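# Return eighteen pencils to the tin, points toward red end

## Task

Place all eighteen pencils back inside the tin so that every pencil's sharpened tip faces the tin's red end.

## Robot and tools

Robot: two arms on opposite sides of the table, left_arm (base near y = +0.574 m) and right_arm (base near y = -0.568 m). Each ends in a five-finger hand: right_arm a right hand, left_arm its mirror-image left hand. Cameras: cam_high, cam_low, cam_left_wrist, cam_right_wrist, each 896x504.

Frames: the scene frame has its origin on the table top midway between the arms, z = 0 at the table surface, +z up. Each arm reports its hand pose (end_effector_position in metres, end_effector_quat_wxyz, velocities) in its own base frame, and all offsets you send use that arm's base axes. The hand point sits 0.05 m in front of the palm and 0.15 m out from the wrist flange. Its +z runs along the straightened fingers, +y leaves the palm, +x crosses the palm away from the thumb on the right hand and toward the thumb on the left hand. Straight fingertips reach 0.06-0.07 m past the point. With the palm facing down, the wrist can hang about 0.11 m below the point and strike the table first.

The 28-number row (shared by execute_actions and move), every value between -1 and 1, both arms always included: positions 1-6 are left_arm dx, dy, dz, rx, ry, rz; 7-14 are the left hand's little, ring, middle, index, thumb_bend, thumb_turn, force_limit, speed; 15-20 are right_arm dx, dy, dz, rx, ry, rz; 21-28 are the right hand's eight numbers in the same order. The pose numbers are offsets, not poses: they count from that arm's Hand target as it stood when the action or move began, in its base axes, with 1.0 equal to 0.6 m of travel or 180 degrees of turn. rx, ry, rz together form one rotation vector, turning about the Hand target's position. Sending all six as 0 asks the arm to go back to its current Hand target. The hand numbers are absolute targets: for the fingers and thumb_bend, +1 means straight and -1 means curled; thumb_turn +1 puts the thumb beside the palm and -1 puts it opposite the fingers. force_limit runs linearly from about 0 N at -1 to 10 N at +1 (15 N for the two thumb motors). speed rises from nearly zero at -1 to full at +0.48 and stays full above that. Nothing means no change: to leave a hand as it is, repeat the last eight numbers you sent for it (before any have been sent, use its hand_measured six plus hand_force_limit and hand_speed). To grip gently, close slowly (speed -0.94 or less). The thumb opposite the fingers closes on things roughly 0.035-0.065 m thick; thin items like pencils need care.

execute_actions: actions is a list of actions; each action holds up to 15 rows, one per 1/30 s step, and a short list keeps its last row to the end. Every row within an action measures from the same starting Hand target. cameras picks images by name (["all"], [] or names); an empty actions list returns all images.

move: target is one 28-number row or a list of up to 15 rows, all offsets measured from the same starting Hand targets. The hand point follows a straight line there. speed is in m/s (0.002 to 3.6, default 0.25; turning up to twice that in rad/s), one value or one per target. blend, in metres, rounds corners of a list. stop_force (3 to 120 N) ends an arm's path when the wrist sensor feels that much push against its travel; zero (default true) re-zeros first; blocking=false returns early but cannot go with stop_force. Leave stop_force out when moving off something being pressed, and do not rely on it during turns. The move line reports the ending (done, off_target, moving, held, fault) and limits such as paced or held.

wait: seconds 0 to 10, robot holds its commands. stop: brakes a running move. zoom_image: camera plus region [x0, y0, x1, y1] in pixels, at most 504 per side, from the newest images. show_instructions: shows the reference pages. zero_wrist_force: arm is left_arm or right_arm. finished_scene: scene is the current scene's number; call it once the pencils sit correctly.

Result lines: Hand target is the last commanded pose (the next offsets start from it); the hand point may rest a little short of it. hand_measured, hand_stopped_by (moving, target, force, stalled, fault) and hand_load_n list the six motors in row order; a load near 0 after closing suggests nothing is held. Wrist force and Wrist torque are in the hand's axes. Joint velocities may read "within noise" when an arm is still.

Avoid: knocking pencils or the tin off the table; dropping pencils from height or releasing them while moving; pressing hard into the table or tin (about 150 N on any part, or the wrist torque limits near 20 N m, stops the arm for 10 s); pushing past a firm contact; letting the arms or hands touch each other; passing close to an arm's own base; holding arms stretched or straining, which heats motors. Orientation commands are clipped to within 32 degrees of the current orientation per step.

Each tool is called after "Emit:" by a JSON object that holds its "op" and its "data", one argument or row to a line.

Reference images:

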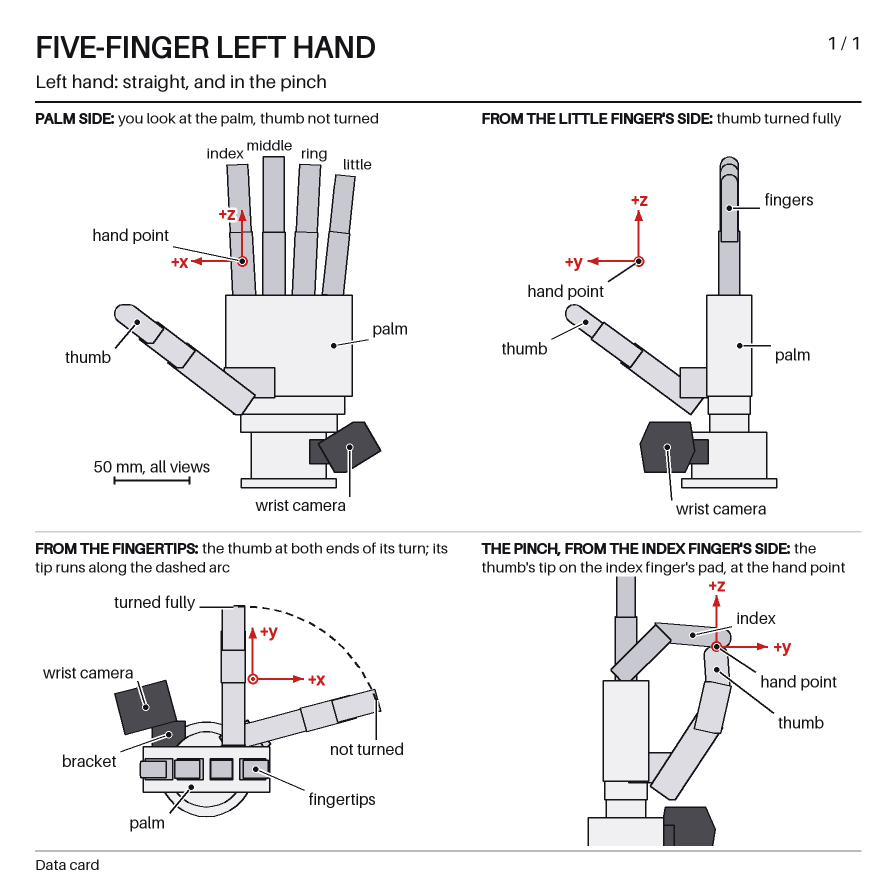

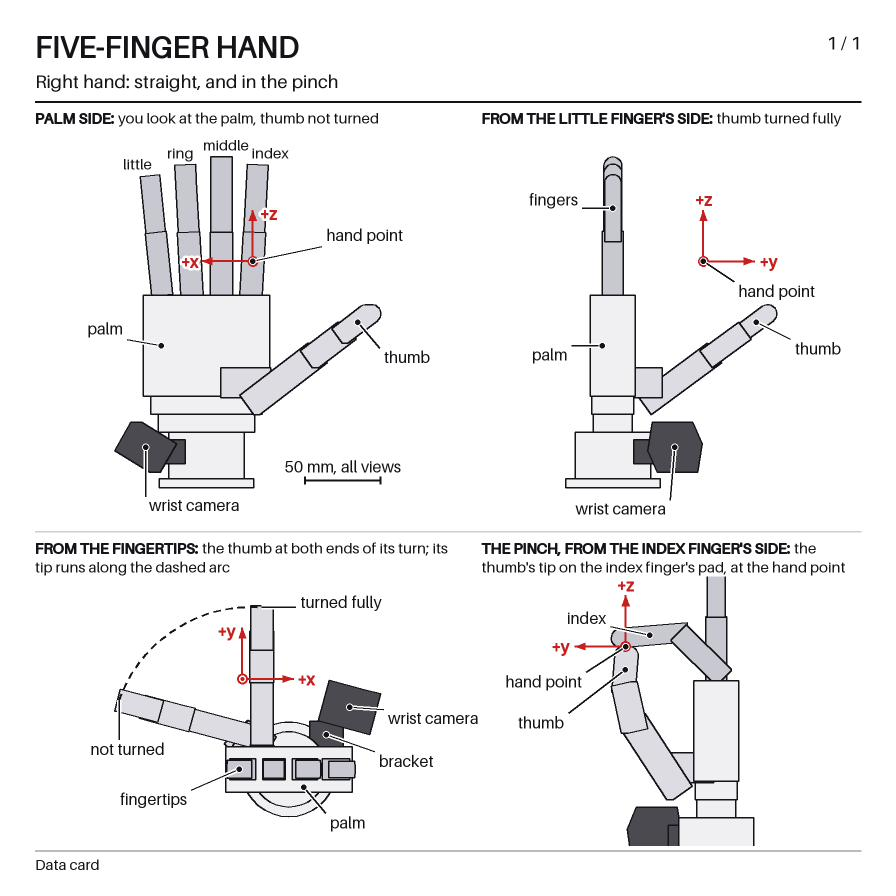

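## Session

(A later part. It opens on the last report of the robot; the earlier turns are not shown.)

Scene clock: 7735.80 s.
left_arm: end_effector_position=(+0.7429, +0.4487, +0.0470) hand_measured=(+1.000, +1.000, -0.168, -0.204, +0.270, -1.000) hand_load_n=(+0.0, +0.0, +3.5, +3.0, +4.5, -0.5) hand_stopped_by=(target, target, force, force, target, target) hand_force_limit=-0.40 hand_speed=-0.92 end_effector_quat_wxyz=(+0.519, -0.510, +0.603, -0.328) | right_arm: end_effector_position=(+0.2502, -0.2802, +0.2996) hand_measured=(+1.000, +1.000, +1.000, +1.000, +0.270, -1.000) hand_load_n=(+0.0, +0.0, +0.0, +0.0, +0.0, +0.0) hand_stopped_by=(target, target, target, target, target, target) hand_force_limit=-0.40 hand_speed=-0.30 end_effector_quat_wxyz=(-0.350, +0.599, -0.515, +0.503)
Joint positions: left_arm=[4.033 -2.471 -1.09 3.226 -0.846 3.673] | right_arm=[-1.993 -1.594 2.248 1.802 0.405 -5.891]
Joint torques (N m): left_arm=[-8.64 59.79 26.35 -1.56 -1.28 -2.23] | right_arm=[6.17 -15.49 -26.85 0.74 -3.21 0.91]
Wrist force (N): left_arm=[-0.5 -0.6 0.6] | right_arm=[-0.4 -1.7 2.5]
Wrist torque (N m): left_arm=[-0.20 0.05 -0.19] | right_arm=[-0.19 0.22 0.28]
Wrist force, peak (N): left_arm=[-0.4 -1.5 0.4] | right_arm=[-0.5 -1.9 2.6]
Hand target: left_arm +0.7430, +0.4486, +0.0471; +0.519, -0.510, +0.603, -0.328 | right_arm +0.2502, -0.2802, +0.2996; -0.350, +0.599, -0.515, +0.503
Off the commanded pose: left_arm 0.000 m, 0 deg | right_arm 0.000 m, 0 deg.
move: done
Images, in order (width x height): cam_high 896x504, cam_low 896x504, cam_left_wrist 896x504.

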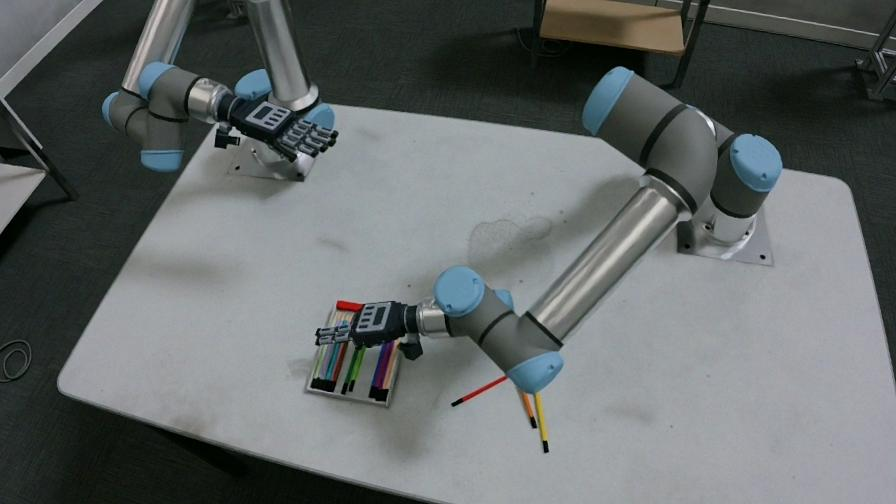

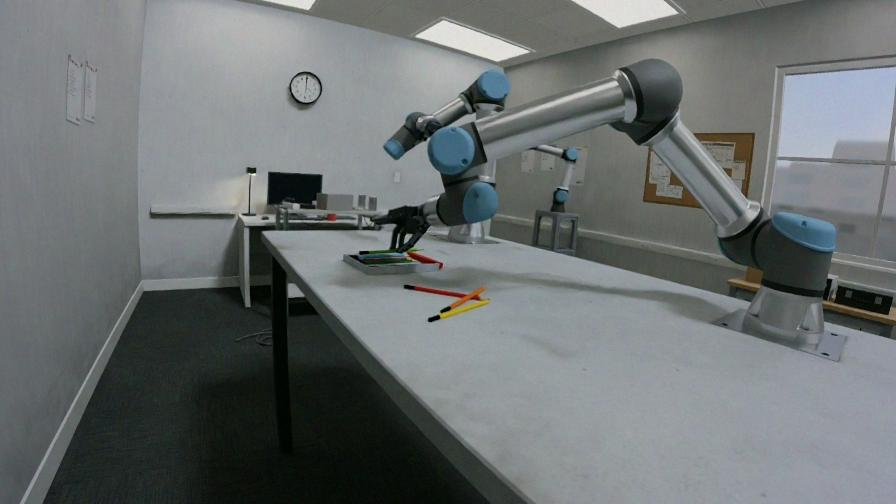

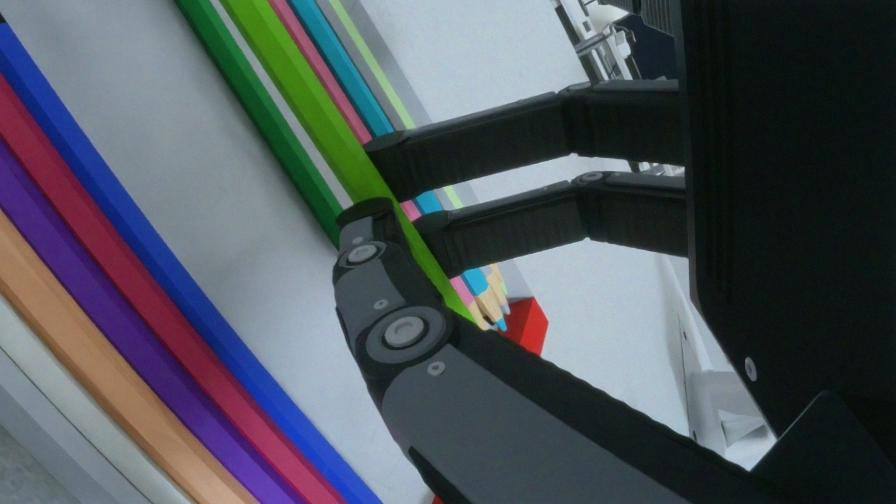

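Emit:
{"op": "move", "data": {
  "target": [-0.0117,0.0075,-0.025,0,0,0,1,1,-0.65,-0.65,0.27,-1,-0.4,-0.92,0,0,0,0,0,0,1,1,1,1,0.27,-1,-0.4,-0.3],
  "speed": 0.08,
  "cameras": ["cam_high","cam_left_wrist"]
}}

Emit:
{"op": "zoom_image", "data": {
  "camera": "cam_high",
  "region": [290, 285, 420, 415]
}}

Emit:
{"op": "zoom_image", "data": {
  "camera": "cam_left_wrist",
  "region": [0, 0, 504, 504]
}}

Scene clock: 7761.30 s.
left_arm: end_effector_position=(+0.7358, +0.4531, +0.0319) hand_measured=(+1.000, +1.000, -0.168, -0.204, +0.270, -1.000) hand_load_n=(+0.0, +0.0, +4.0, +3.0, +4.5, -0.5) hand_stopped_by=(target, target, force, force, target, target) hand_force_limit=-0.40 hand_speed=-0.92 end_effector_quat_wxyz=(+0.519, -0.510, +0.603, -0.328) end_effector_velocity=(+0.001, -0.001, +0.001) end_effector_angular_velocity=(-0.001, +0.002, +0.000) | right_arm: end_effector_position=(+0.2502, -0.2802, +0.2996) hand_measured=(+1.000, +1.000, +1.000, +1.000, +0.270, -1.000) hand_load_n=(+0.0, +0.0, +0.0, -0.5, +0.0, +0.0) hand_stopped_by=(target, target, target, target, target, target) hand_force_limit=-0.40 hand_speed=-0.30 end_effector_quat_wxyz=(-0.350, +0.599, -0.515, +0.503)
Joint positions: left_arm=[4.046 -2.482 -1.11 3.254 -0.834 3.679] | right_arm=[-1.993 -1.594 2.248 1.802 0.404 -5.891]
Joint velocities: left_arm=[-0.002 0.001 0.002 -0.005 -0.002 0] | right_arm=[within noise]
Joint torques (N m): left_arm=[-7.63 61.01 26.06 -1.58 -1.09 0] | right_arm=[5.12 -11.7 -25.98 0.85 -3.96 0.89]
Wrist force (N): left_arm=[-0.6 -0.7 0.6] | right_arm=[-0.3 -1.4 2.3]
Wrist torque (N m): left_arm=[-0.22 0.05 -0.19] | right_arm=[-0.13 0.21 0.29]
Wrist force, peak (N): left_arm=[-0.5 -1.3 0.8] | right_arm=[-0.3 -1.7 2.7]
Hand target: left_arm +0.7359, +0.4531, +0.0321; +0.519, -0.510, +0.603, -0.328 | right_arm +0.2502, -0.2802, +0.2996; -0.350, +0.599, -0.515, +0.503
Off the commanded pose: left_arm 0.000 m, 0 deg | right_arm 0.000 m, 0 deg.
move: done
Images, in order (width x height): cam_high 896x504, cam_left_wrist 896x504.

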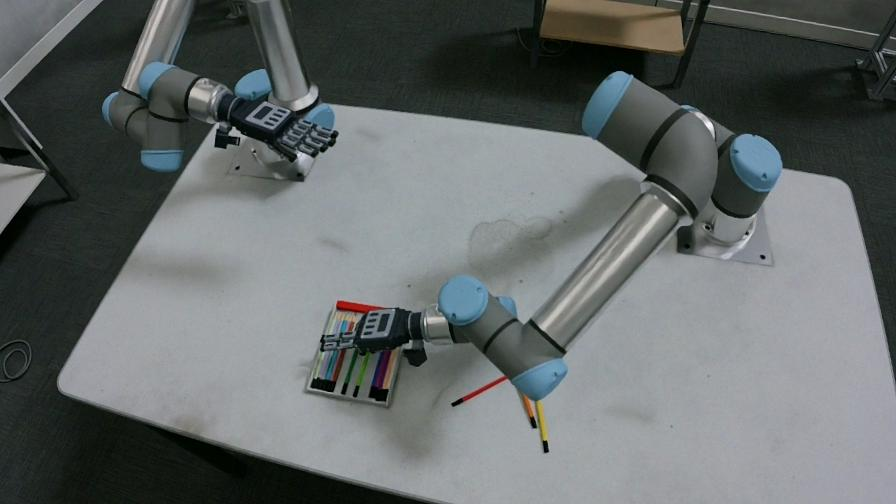

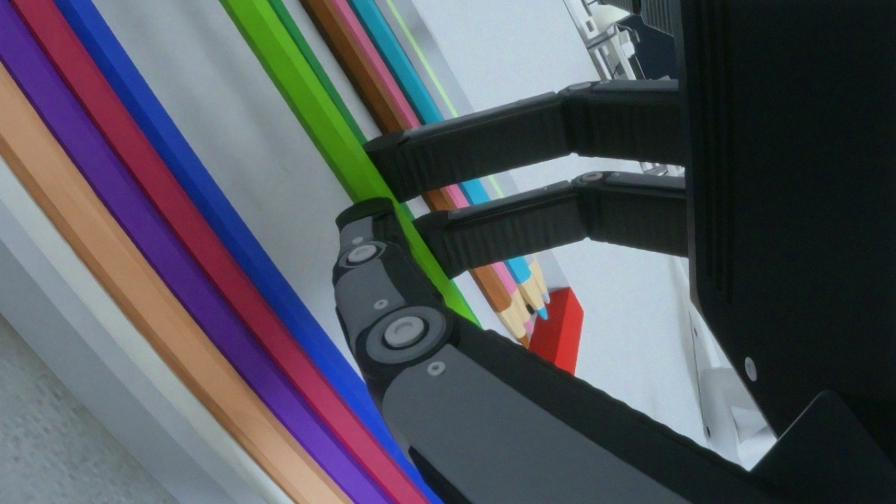

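Scaled by 3.877 from the camera's 896x504 image, which has a finer 1280x720 frame.

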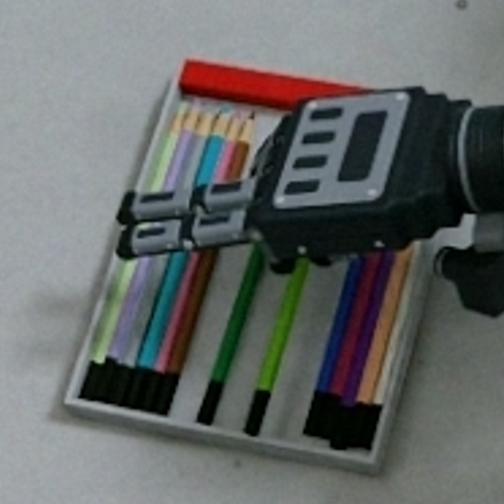

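Scaled by 1.000.

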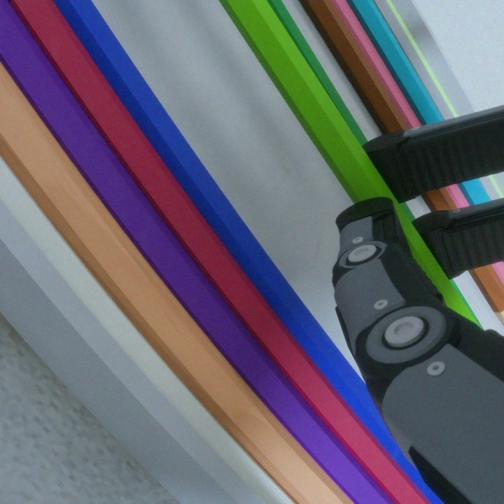

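Emit:
{"op": "move", "data": {
  "target": [0,0,-0.0275,0,0,0,1,1,-0.65,-0.65,0.27,-1,-0.4,-0.92,0,0,0,0,0,0,1,1,1,1,0.27,-1,-0.4,-0.3],
  "speed": 0.02,
  "stop_force": 3,
  "cameras": ["cam_high","cam_left_wrist"]
}}

Emit:
{"op": "zoom_image", "data": {
  "camera": "cam_high",
  "region": [290, 285, 420, 415]
}}

Emit:
{"op": "zoom_image", "data": {
  "camera": "cam_left_wrist",
  "region": [0, 0, 504, 504]
}}

Scene clock: 7774.63 s.
left_arm: end_effector_position=(+0.7359, +0.4530, +0.0199) hand_measured=(+1.000, +1.000, -0.168, -0.204, +0.270, -1.000) hand_load_n=(+0.0, +0.0, +4.0, +3.0, +4.0, +0.0) hand_stopped_by=(target, target, force, force, target, target) hand_force_limit=-0.40 hand_speed=-0.92 end_effector_quat_wxyz=(+0.519, -0.510, +0.603, -0.328) | right_arm: end_effector_position=(+0.2502, -0.2802, +0.2996) hand_measured=(+1.000, +1.000, +1.000, +1.000, +0.270, -1.000) hand_load_n=(+0.0, +0.0, +0.0, +0.0, +0.0, +0.5) hand_stopped_by=(target, target, target, target, target, target) hand_force_limit=-0.40 hand_speed=-0.30 end_effector_quat_wxyz=(-0.350, +0.599, -0.515, +0.503)
Joint positions: left_arm=[4.046 -2.496 -1.116 3.275 -0.834 3.679] | right_arm=[-1.993 -1.594 2.248 1.802 0.404 -5.891]
Joint torques (N m): left_arm=[-8.12 60.24 25.75 1.45 -1.23 -1.03] | right_arm=[5.73 -7.17 -26.24 0.8 -3.93 0.85]
Wrist force (N): left_arm=[-0.6 -0.4 0.7] | right_arm=[-0.4 -1.6 2.5]
Wrist torque (N m): left_arm=[-0.18 0.05 -0.20] | right_arm=[-0.18 0.22 0.28]
Wrist force, peak (N): left_arm=[-1.6 -5.8 -1.3] | right_arm=[-0.3 -1.8 2.7]
Hand target: left_arm +0.7359, +0.4530, +0.0199; +0.519, -0.510, +0.603, -0.328 (not the last commanded pose) | right_arm +0.2502, -0.2802, +0.2996; -0.350, +0.599, -0.515, +0.503
Off the commanded pose: left_arm 0.004 m, 0 deg | right_arm 0.000 m, 0 deg.
move: contact (left_arm)
Images, in order (width x height): cam_high 896x504, cam_left_wrist 896x504.

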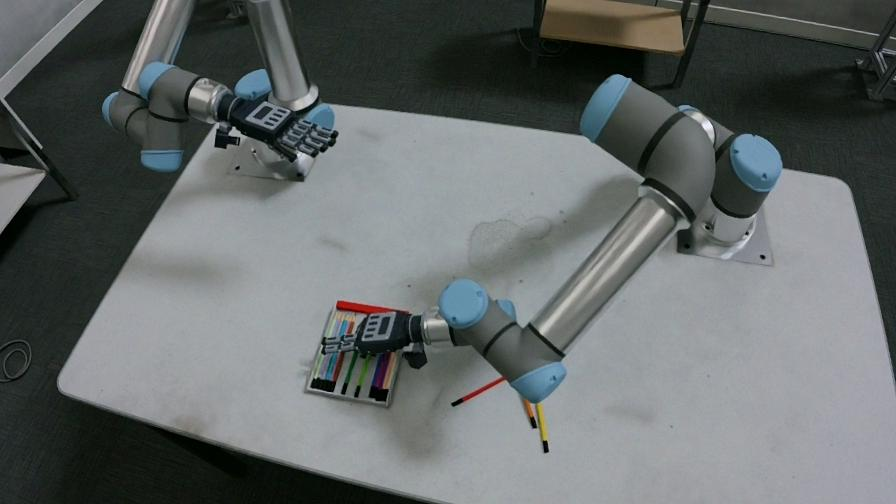

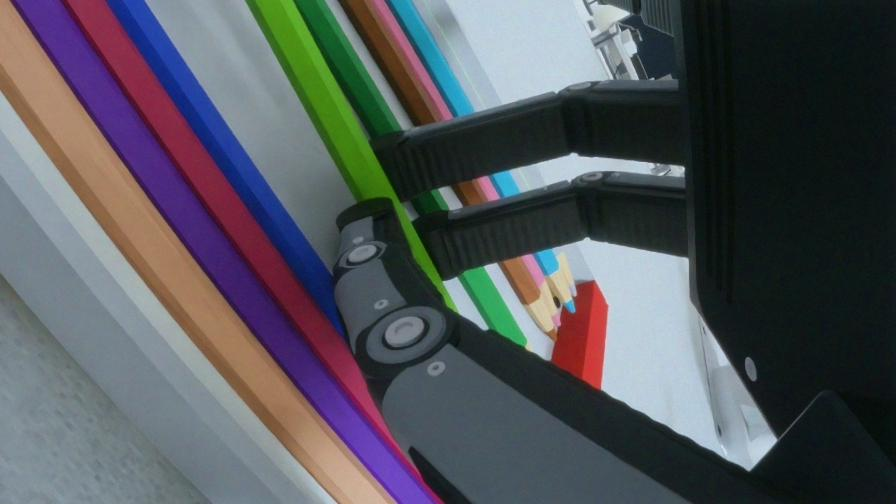

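Scaled by 3.877 from the camera's 896x504 image, which has a finer 1280x720 frame.

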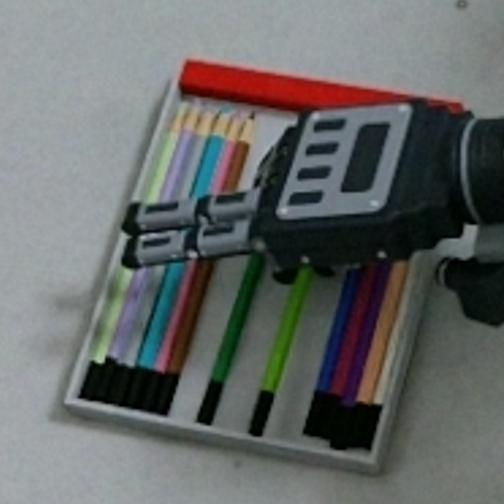

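Scaled by 1.000.

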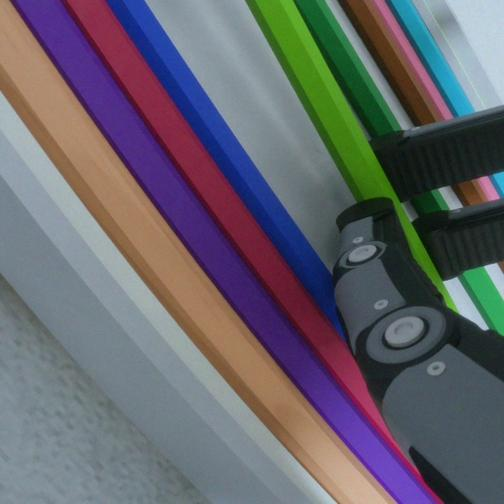

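Emit:
{"op": "move", "data": {
  "target": [
    [0,0,0.0005,0,0,0,1,1,-0.09,-0.09,0.27,-1,-0.4,-0.92,0,0,0,0,0,0,1,1,1,1,0.27,-1,-0.4,-0.3],
    [0,0,0.18,0,0,0,1,1,-0.09,-0.09,0.27,-1,-0.4,-0.92,0,0,0,0,0,0,1,1,1,1,0.27,-1,-0.4,-0.3]
  ],
  "speed": [0.02,0.08],
  "cameras": ["cam_high","cam_left_wrist"]
}}

Emit:
{"op": "zoom_image", "data": {
  "camera": "cam_high",
  "region": [290, 285, 420, 415]
}}

Emit:
{"op": "zoom_image", "data": {
  "camera": "cam_left_wrist",
  "region": [0, 0, 504, 504]
}}

Scene clock: 7785.73 s.
left_arm: end_effector_position=(+0.7360, +0.4531, +0.1280) hand_measured=(+1.000, +1.000, -0.090, -0.090, +0.270, -1.000) hand_load_n=(+0.0, +0.0, +0.0, +0.0, +0.0, +0.5) hand_stopped_by=(target, target, target, target, target, target) hand_force_limit=-0.40 hand_speed=-0.92 end_effector_quat_wxyz=(+0.519, -0.510, +0.603, -0.328) | right_arm: end_effector_position=(+0.2502, -0.2802, +0.2996) hand_measured=(+1.000, +1.000, +1.000, +1.000, +0.270, -1.000) hand_load_n=(+0.0, +0.0, +0.0, +0.0, +0.0, +0.0) hand_stopped_by=(target, target, target, target, target, target) hand_force_limit=-0.40 hand_speed=-0.30 end_effector_quat_wxyz=(-0.350, +0.599, -0.515, +0.503)
Joint positions: left_arm=[4.046 -2.391 -1.019 3.072 -0.834 3.678] | right_arm=[-1.993 -1.594 2.248 1.802 0.404 -5.891]
Joint torques (N m): left_arm=[-6.01 40.89 13.78 1.3 1.52 1.98] | right_arm=[5.64 -6.88 -26.46 0.73 -3.91 0.87]
Wrist force (N): left_arm=[-0.5 -0.8 0.7] | right_arm=[-0.5 -1.8 2.6]
Wrist torque (N m): left_arm=[-0.23 0.03 -0.19] | right_arm=[-0.21 0.24 0.27]
Wrist force, peak (N): left_arm=[-0.7 -1.6 0.3] | right_arm=[-0.5 -1.8 2.6]
Hand target: left_arm +0.7359, +0.4530, +0.1279; +0.519, -0.510, +0.603, -0.328 | right_arm +0.2502, -0.2802, +0.2996; -0.350, +0.599, -0.515, +0.503
Off the commanded pose: left_arm 0.000 m, 0 deg | right_arm 0.000 m, 0 deg.
move: done
Images, in order (width x height): cam_high 896x504, cam_left_wrist 896x504.

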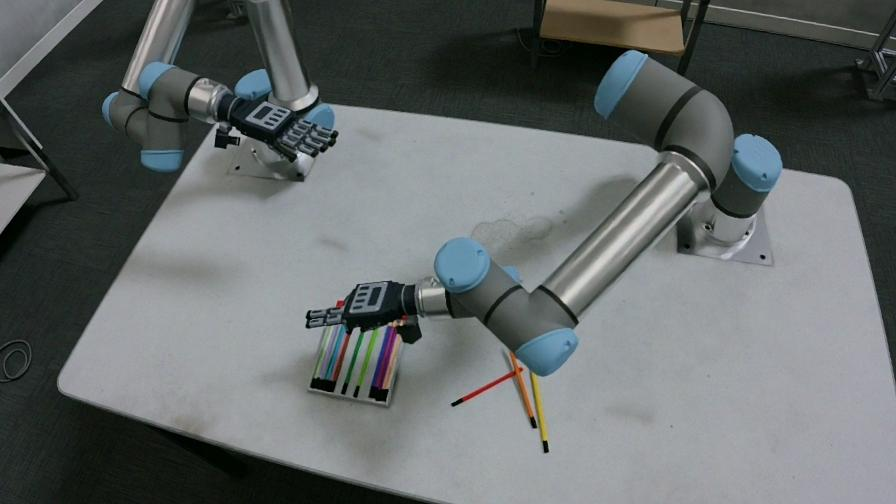

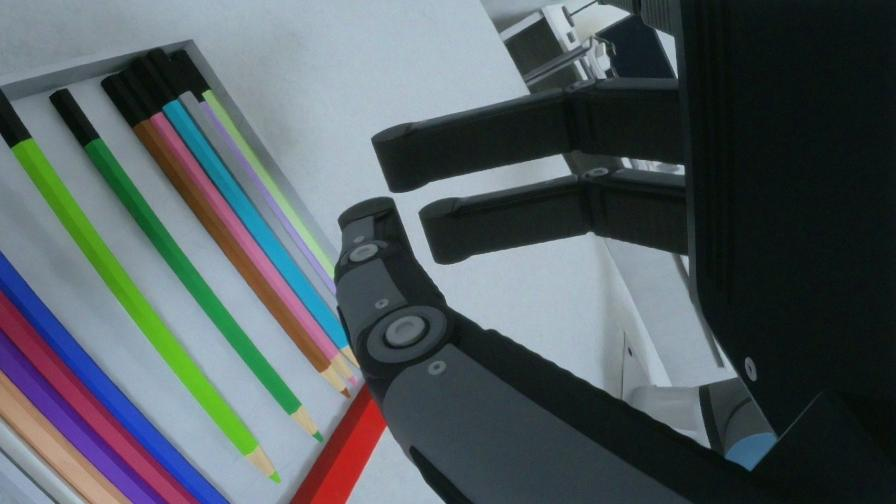

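Scaled by 3.877 from the camera's 896x504 image, which has a finer 1280x720 frame.

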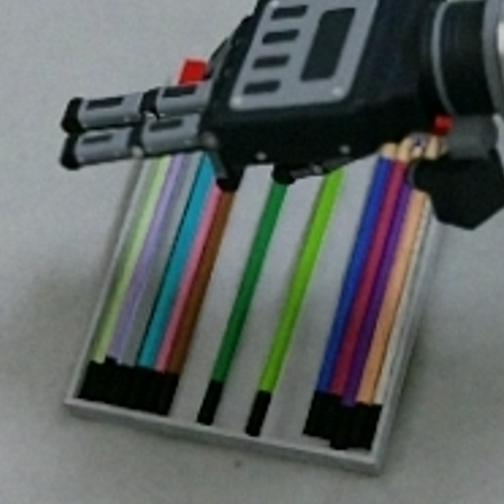

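Scaled by 1.000.

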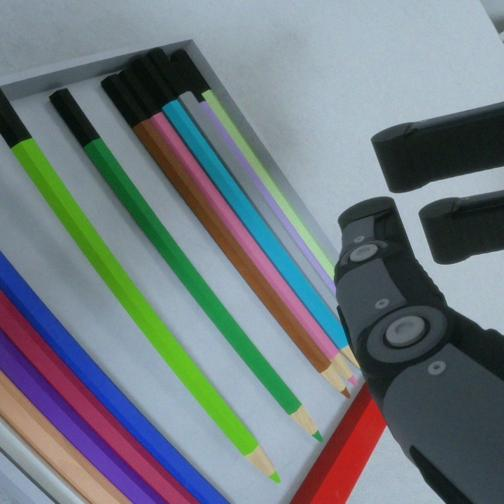

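Emit:
{"op": "move", "data": {
  "target": [
    [-0.25,-0.03,0.15,0,0,0,1,1,-0.09,-0.09,0.27,-1,-0.4,-0.92,0.05,-0.1,0,0,0,0,1,1,1,1,0.27,-1,-0.4,-0.3],
    [-0.7267,-0.2217,0.2775,-0.0139,-0.0009,-0.0206,1,1,-0.09,-0.09,0.27,-1,-0.4,-0.92,0.25,-0.33,-0.15,0,0,0,1,1,1,1,0.27,-1,-0.4,-0.3],
    [-0.7267,-0.2217,0.2775,-0.0139,-0.0009,-0.0206,1,1,-0.09,-0.09,0.27,-1,-0.4,-0.92,0.3057,-0.4172,-0.4,0,0,0,1,1,1,1,0.27,-1,-0.4,-0.3]
  ],
  "speed": [0.25,0.25,0.2],
  "blend": [0.03,0.03,0],
  "cameras": ["cam_high","cam_right_wrist"]
}}

Emit:
{"op": "zoom_image", "data": {
  "camera": "cam_right_wrist",
  "region": [392, 0, 896, 504]
}}

Emit:
{"op": "zoom_image", "data": {
  "camera": "cam_high",
  "region": [440, 340, 560, 460]
}}

Emit:
{"op": "zoom_image", "data": {
  "camera": "cam_high",
  "region": [290, 285, 420, 415]
}}

Scene clock: 7835.07 s.
left_arm: end_effector_position=(+0.2999, +0.3200, +0.2944) hand_measured=(+1.000, +1.000, -0.090, -0.090, +0.270, -1.000) hand_load_n=(+0.0, +0.0, +0.0, +0.0, +0.0, +0.0) hand_stopped_by=(target, target, target, target, target, target) hand_force_limit=-0.40 hand_speed=-0.92 end_effector_quat_wxyz=(+0.498, -0.501, +0.611, -0.359) | right_arm: end_effector_position=(+0.4337, -0.5305, +0.0598) hand_measured=(+1.000, +1.000, +1.000, +1.000, +0.270, -1.000) hand_load_n=(+0.0, +0.0, +0.0, +0.0, +0.0, +0.0) hand_stopped_by=(target, target, target, target, target, target) hand_force_limit=-0.40 hand_speed=-0.30 end_effector_quat_wxyz=(-0.350, +0.599, -0.515, +0.503)
Joint positions: left_arm=[4.905 -1.705 -1.997 1.661 -0.281 5.459] | right_arm=[-1.432 -0.812 1.399 0.236 0.347 -4.186]
Joint torques (N m): left_arm=[-6.65 20.18 22.48 -4.93 -0.2 1.96] | right_arm=[-9.15 -35.44 -3.7 0.72 -4.26 -0.86]
Wrist force (N): left_arm=[-0.2 -0.7 0.7] | right_arm=[-0.3 -2.1 2.7]
Wrist torque (N m): left_arm=[-0.19 -0.02 -0.18] | right_arm=[-0.25 0.16 0.11]
Wrist force, peak (N): left_arm=[0.0 0.3 2.3] | right_arm=[-0.2 0.1 3.8]
Hand target: left_arm +0.2999, +0.3200, +0.2944; +0.498, -0.501, +0.611, -0.359 | right_arm +0.4336, -0.5305, +0.0596; -0.350, +0.599, -0.515, +0.503
Off the commanded pose: left_arm 0.000 m, 0 deg | right_arm 0.000 m, 0 deg.
move: done
Images, in order (width x height): cam_high 896x504, cam_right_wrist 896x504.

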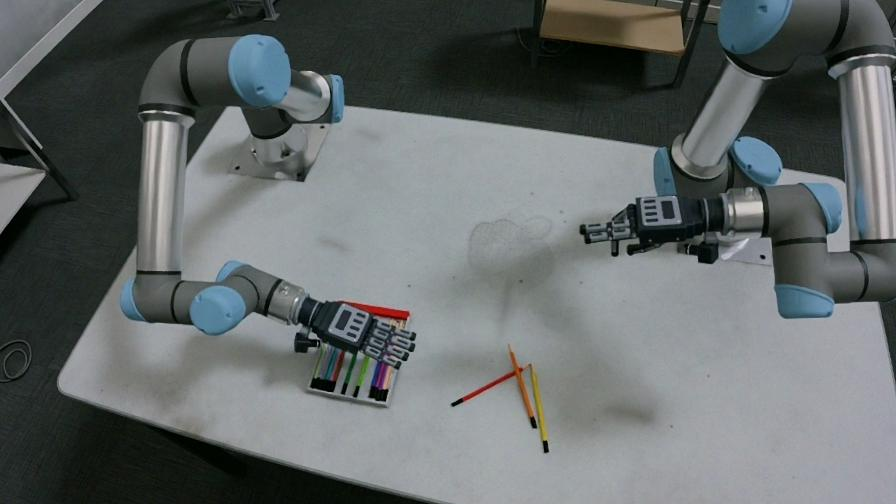

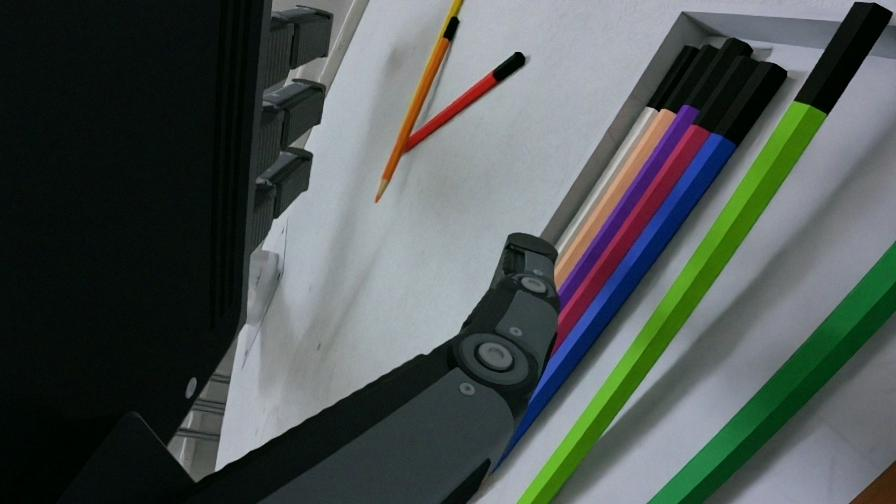

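Scaled by 1.000.

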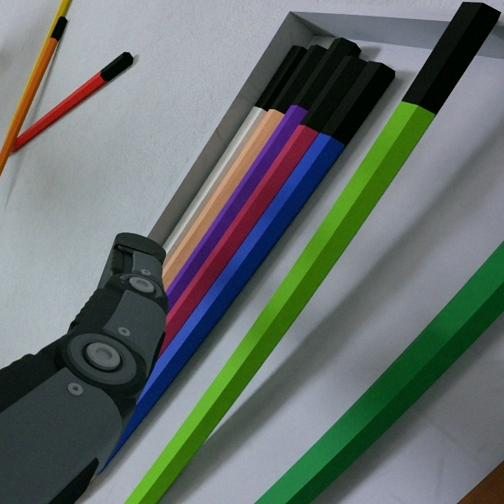

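Scaled by 4.200 from the camera's 896x504 image, which has a finer 1280x720 frame.

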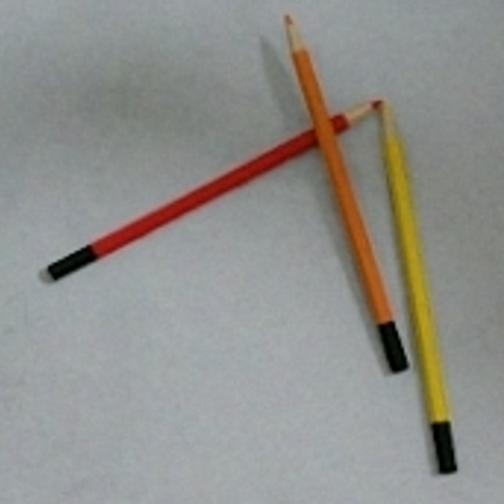

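Scaled by 3.877 from the camera's 896x504 image, which has a finer 1280x720 frame.

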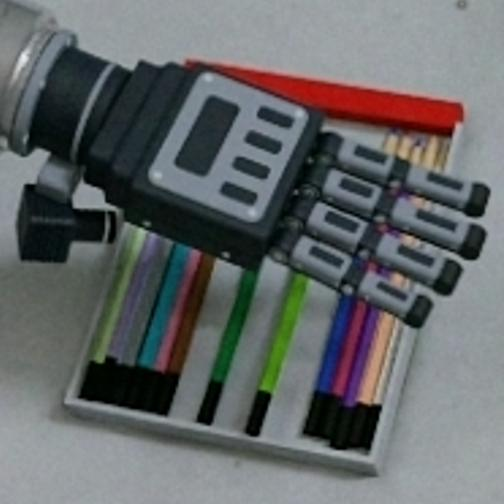

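Emit:
{"op": "move", "data": {
  "target": [0,0,0,0,0,0,1,1,-0.09,-0.09,0.27,-1,-0.4,-0.92,0,0,-0.0413,0,0,0,1,1,1,1,0.27,-1,-0.4,-0.3],
  "speed": 0.06,
  "cameras": ["cam_right_wrist"]
}}

Emit:
{"op": "zoom_image", "data": {
  "camera": "cam_right_wrist",
  "region": [392, 0, 896, 504]
}}

Scene clock: 7848.07 s.
left_arm: end_effector_position=(+0.2999, +0.3200, +0.2944) hand_measured=(+1.000, +1.000, -0.090, -0.090, +0.270, -1.000) hand_load_n=(+0.0, +0.0, +0.0, +0.0, +0.0, +0.5) hand_stopped_by=(target, target, target, target, target, target) hand_force_limit=-0.40 hand_speed=-0.92 end_effector_quat_wxyz=(+0.498, -0.501, +0.611, -0.359) | right_arm: end_effector_position=(+0.4336, -0.5304, +0.0347) hand_measured=(+1.000, +1.000, +1.000, +1.000, +0.270, -1.000) hand_load_n=(+0.0, +0.0, +0.0, +0.0, +0.0, +0.0) hand_stopped_by=(target, target, target, target, target, target) hand_force_limit=-0.40 hand_speed=-0.30 end_effector_quat_wxyz=(-0.350, +0.599, -0.516, +0.503)
Joint positions: left_arm=[4.905 -1.705 -1.997 1.661 -0.281 5.459] | right_arm=[-1.432 -0.778 1.411 0.19 0.347 -4.186]
Joint torques (N m): left_arm=[-6.77 12.57 22.53 -5.02 -0.15 1.91] | right_arm=[-7.27 -52.48 -18.53 3.47 -3.96 0.91]
Wrist force (N): left_arm=[-0.4 -0.7 0.6] | right_arm=[-0.4 -2.1 2.7]
Wrist torque (N m): left_arm=[-0.20 0.01 -0.18] | right_arm=[-0.27 0.20 0.11]
Wrist force, peak (N): left_arm=[-0.6 -0.9 0.7] | right_arm=[-0.5 -2.2 3.1]
Hand target: left_arm +0.2999, +0.3200, +0.2944; +0.498, -0.501, +0.611, -0.359 | right_arm +0.4336, -0.5305, +0.0349; -0.350, +0.599, -0.515, +0.503
Off the commanded pose: left_arm 0.000 m, 0 deg | right_arm 0.000 m, 0 deg.
move: done
Images, in order (width x height): cam_right_wrist 896x504.

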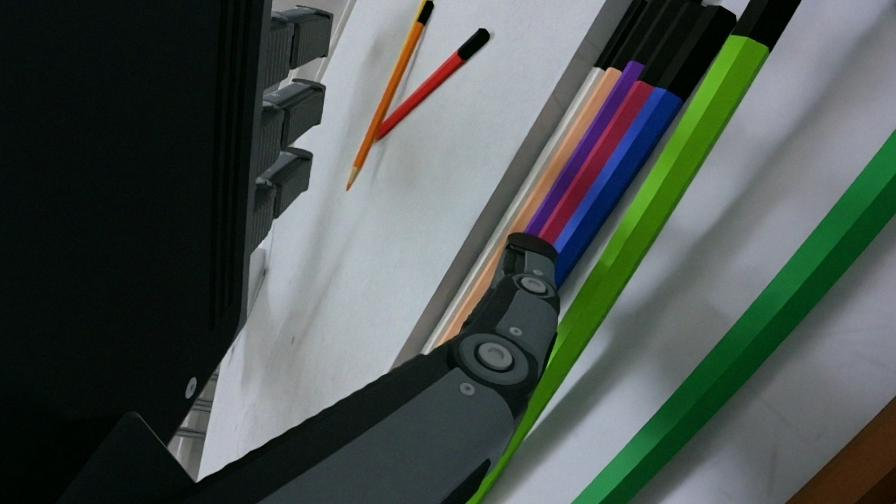

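Scaled by 1.000.

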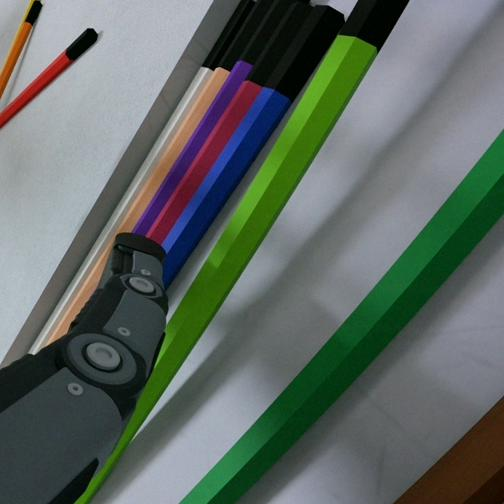

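Emit:
{"op": "wait", "data": {
  "seconds": 0,
  "cameras": ["cam_high","cam_low"]
}}

Emit:
{"op": "zoom_image", "data": {
  "camera": "cam_high",
  "region": [330, 350, 400, 410]
}}

Emit:
{"op": "zoom_image", "data": {
  "camera": "cam_low",
  "region": [330, 230, 450, 280]
}}

Scene clock: 7863.37 s.
left_arm: end_effector_position=(+0.2999, +0.3200, +0.2944) hand_measured=(+1.000, +1.000, -0.090, -0.090, +0.270, -1.000) hand_load_n=(+0.0, +0.0, +0.0, +0.0, +0.0, +0.0) hand_stopped_by=(target, target, target, target, target, target) hand_force_limit=-0.40 hand_speed=-0.92 end_effector_quat_wxyz=(+0.498, -0.501, +0.611, -0.359) | right_arm: end_effector_position=(+0.4336, -0.5305, +0.0349) hand_measured=(+1.000, +1.000, +1.000, +1.000, +0.270, -1.000) hand_load_n=(+0.0, +0.0, +0.0, +0.0, +0.5, +0.0) hand_stopped_by=(target, target, target, target, target, target) hand_force_limit=-0.40 hand_speed=-0.30 end_effector_quat_wxyz=(-0.350, +0.599, -0.515, +0.503)
Joint positions: left_arm=[4.905 -1.705 -1.997 1.661 -0.281 5.459] | right_arm=[-1.432 -0.778 1.411 0.19 0.347 -4.186]
Joint torques (N m): left_arm=[-6.94 12.2 22.52 -5.05 -0.16 1.93] | right_arm=[4.2 -53.86 -29.89 1.24 -0.53 -1.03]
Wrist force (N): left_arm=[-0.6 -0.7 0.3] | right_arm=[-0.3 -1.9 2.8]
Wrist torque (N m): left_arm=[-0.18 0.03 -0.20] | right_arm=[-0.25 0.18 0.12]
Wrist force, peak (N): left_arm=[-0.6 -0.7 0.7] | right_arm=[-0.2 -1.9 3.0]
Hand target: left_arm +0.2999, +0.3200, +0.2944; +0.498, -0.501, +0.611, -0.359 | right_arm +0.4336, -0.5305, +0.0349; -0.350, +0.599, -0.515, +0.503
Off the commanded pose: left_arm 0.000 m, 0 deg | right_arm 0.000 m, 0 deg.
Images, in order (width x height): cam_high 896x504, cam_low 896x504.

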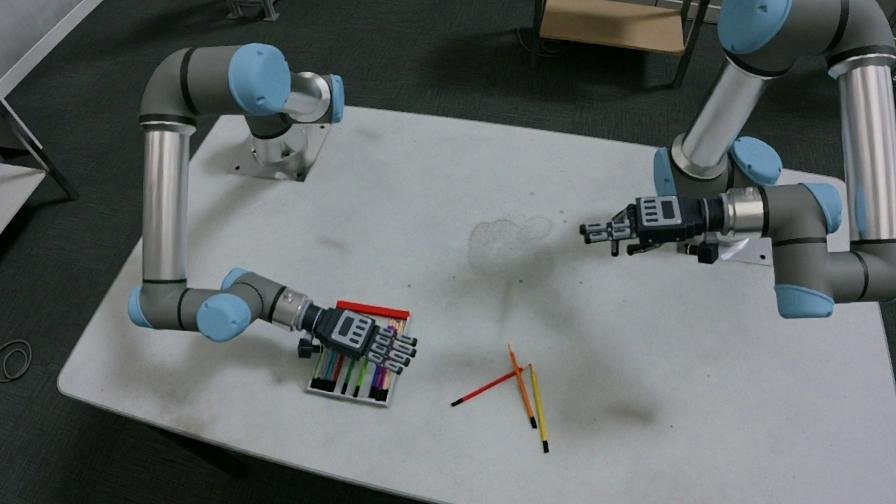

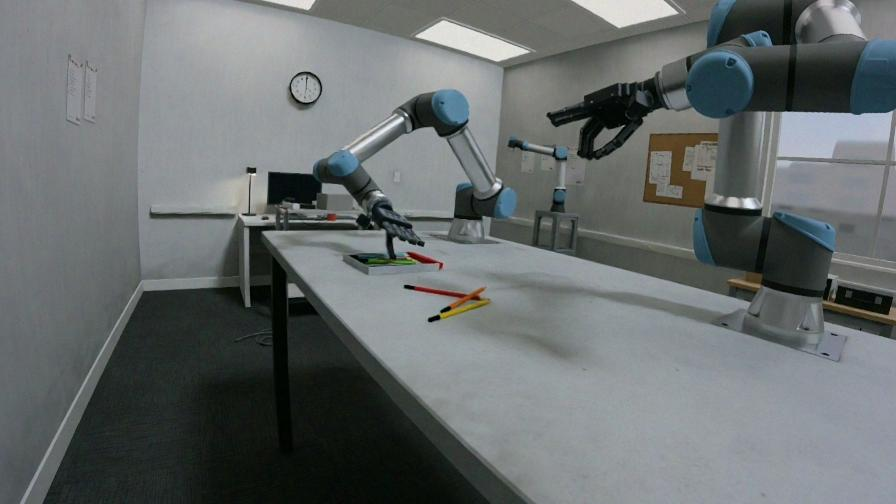

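Scaled by 7.200 from the camera's 896x504 image, which has a finer 1280x720 frame.

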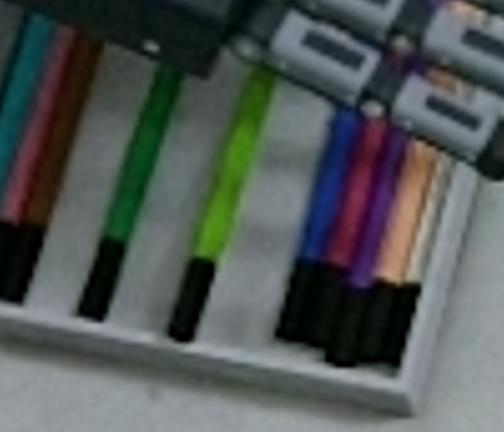

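Scaled by 4.200 from the camera's 896x504 image, which has a finer 1280x720 frame.

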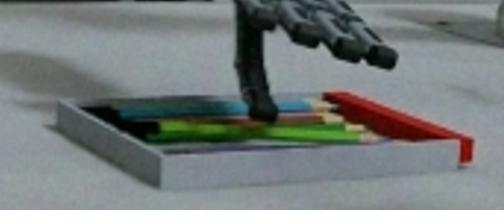

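Emit:
{"op": "move", "data": {
  "target": [
    [0,0,0,0,0,0,1,1,-0.09,-0.09,0.27,-1,-0.4,-0.92,0,0,0.0585,0,0,0,1,1,1,1,0.27,-1,-0.4,-0.3],
    [0,0,0,0,0,0,1,1,-0.09,-0.09,0.27,-1,-0.4,-0.92,-0.026,0,0.0418,0,0,0.0372,1,1,-0.08,-0.08,0.27,-1,-0.4,-0.3]
  ],
  "speed": 0.1,
  "cameras": ["cam_right_wrist"]
}}

Emit:
{"op": "zoom_image", "data": {
  "camera": "cam_right_wrist",
  "region": [392, 0, 896, 504]
}}

Scene clock: 7918.07 s.
left_arm: end_effector_position=(+0.2999, +0.3200, +0.2944) hand_measured=(+1.000, +1.000, -0.090, -0.090, +0.270, -1.000) hand_load_n=(+0.0, +0.0, +0.0, +0.0, +0.0, +0.0) hand_stopped_by=(target, target, target, target, target, target) hand_force_limit=-0.40 hand_speed=-0.92 end_effector_quat_wxyz=(+0.498, -0.501, +0.611, -0.359) | right_arm: end_effector_position=(+0.4180, -0.5305, +0.0599) hand_measured=(+1.000, +1.000, -0.080, -0.080, +0.270, -1.000) hand_load_n=(+0.0, +0.0, +0.0, +0.0, +0.0, +0.0) hand_stopped_by=(target, target, target, target, target, target) hand_force_limit=-0.40 hand_speed=-0.30 end_effector_quat_wxyz=(-0.379, +0.628, -0.480, +0.482)
Joint positions: left_arm=[4.905 -1.705 -1.997 1.661 -0.281 5.459] | right_arm=[-1.465 -0.684 1.253 0.66 0.268 -4.612]
Joint torques (N m): left_arm=[-6.85 12.17 22.35 -5.04 -0.2 1.95] | right_arm=[7.12 -56.13 -2.39 1.53 -0.83 0.88]
Wrist force (N): left_arm=[-0.5 -0.5 0.7] | right_arm=[-0.9 -1.3 2.6]
Wrist torque (N m): left_arm=[-0.18 0.03 -0.20] | right_arm=[-0.10 0.27 0.17]
Wrist force, peak (N): left_arm=[-0.6 -0.7 0.7] | right_arm=[-0.6 -2.4 3.0]
Hand target: left_arm +0.2999, +0.3200, +0.2944; +0.498, -0.501, +0.611, -0.359 | right_arm +0.4180, -0.5305, +0.0599; -0.379, +0.628, -0.480, +0.482
Off the commanded pose: left_arm 0.000 m, 0 deg | right_arm 0.000 m, 0 deg.
move: done
Images, in order (width x height): cam_right_wrist 896x504.

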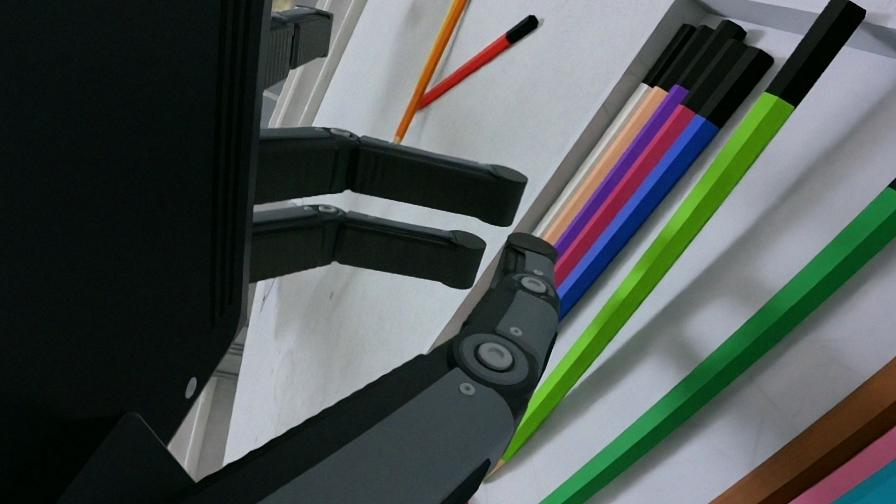

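Scaled by 1.000.

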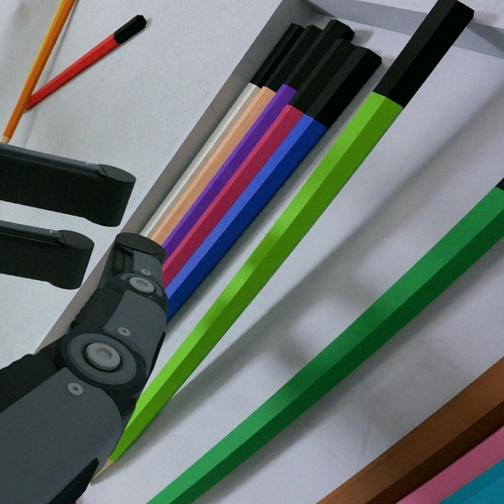

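Emit:
{"op": "move", "data": {
  "target": [0,0,0,0,0,0,1,1,-0.09,-0.09,0.27,-1,-0.4,-0.92,-0.0212,-0.0017,-0.0333,0,0,0,1,1,-0.08,-0.08,0.27,-1,-0.4,-0.3],
  "speed": 0.08,
  "cameras": ["cam_right_wrist"]
}}

Emit:
{"op": "zoom_image", "data": {
  "camera": "cam_right_wrist",
  "region": [392, 0, 896, 504]
}}

Scene clock: 7965.77 s.
left_arm: end_effector_position=(+0.2999, +0.3200, +0.2944) hand_measured=(+1.000, +1.000, -0.090, -0.090, +0.270, -1.000) hand_load_n=(+0.0, +0.0, +0.0, +0.0, +0.0, +0.0) hand_stopped_by=(target, target, target, target, target, target) hand_force_limit=-0.40 hand_speed=-0.92 end_effector_quat_wxyz=(+0.498, -0.501, +0.611, -0.359) | right_arm: end_effector_position=(+0.4052, -0.5314, +0.0399) hand_measured=(+1.000, +1.000, -0.080, -0.080, +0.270, -1.000) hand_load_n=(+0.0, +0.0, +0.5, +0.0, +0.0, +0.0) hand_stopped_by=(target, target, target, target, target, target) hand_force_limit=-0.40 hand_speed=-0.30 end_effector_quat_wxyz=(-0.379, +0.628, -0.480, +0.481)
Joint positions: left_arm=[4.905 -1.705 -1.997 1.661 -0.281 5.459] | right_arm=[-1.488 -0.647 1.264 0.693 0.261 -4.695]
Joint torques (N m): left_arm=[-7.04 12.2 22.04 -4.98 0.03 1.96] | right_arm=[7.79 -56.04 -28.48 0.6 -2.83 0.83]
Wrist force (N): left_arm=[-0.5 -0.6 0.4] | right_arm=[-0.4 -1.6 2.5]
Wrist torque (N m): left_arm=[-0.18 0.01 -0.19] | right_arm=[-0.16 0.22 0.19]
Wrist force, peak (N): left_arm=[-0.7 -0.8 0.6] | right_arm=[-0.8 -2.4 2.9]
Hand target: left_arm +0.2999, +0.3200, +0.2944; +0.498, -0.501, +0.611, -0.359 | right_arm +0.4053, -0.5315, +0.0400; -0.379, +0.628, -0.480, +0.482
Off the commanded pose: left_arm 0.000 m, 0 deg | right_arm 0.000 m, 0 deg.
move: done
Images, in order (width x height): cam_right_wrist 896x504.

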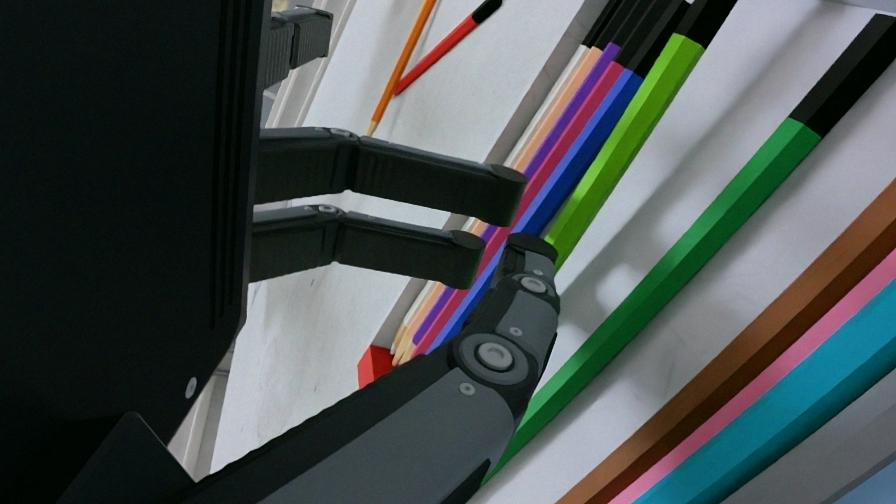

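Scaled by 1.000.

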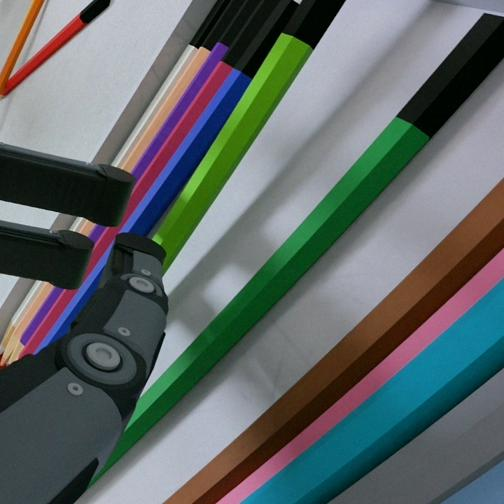

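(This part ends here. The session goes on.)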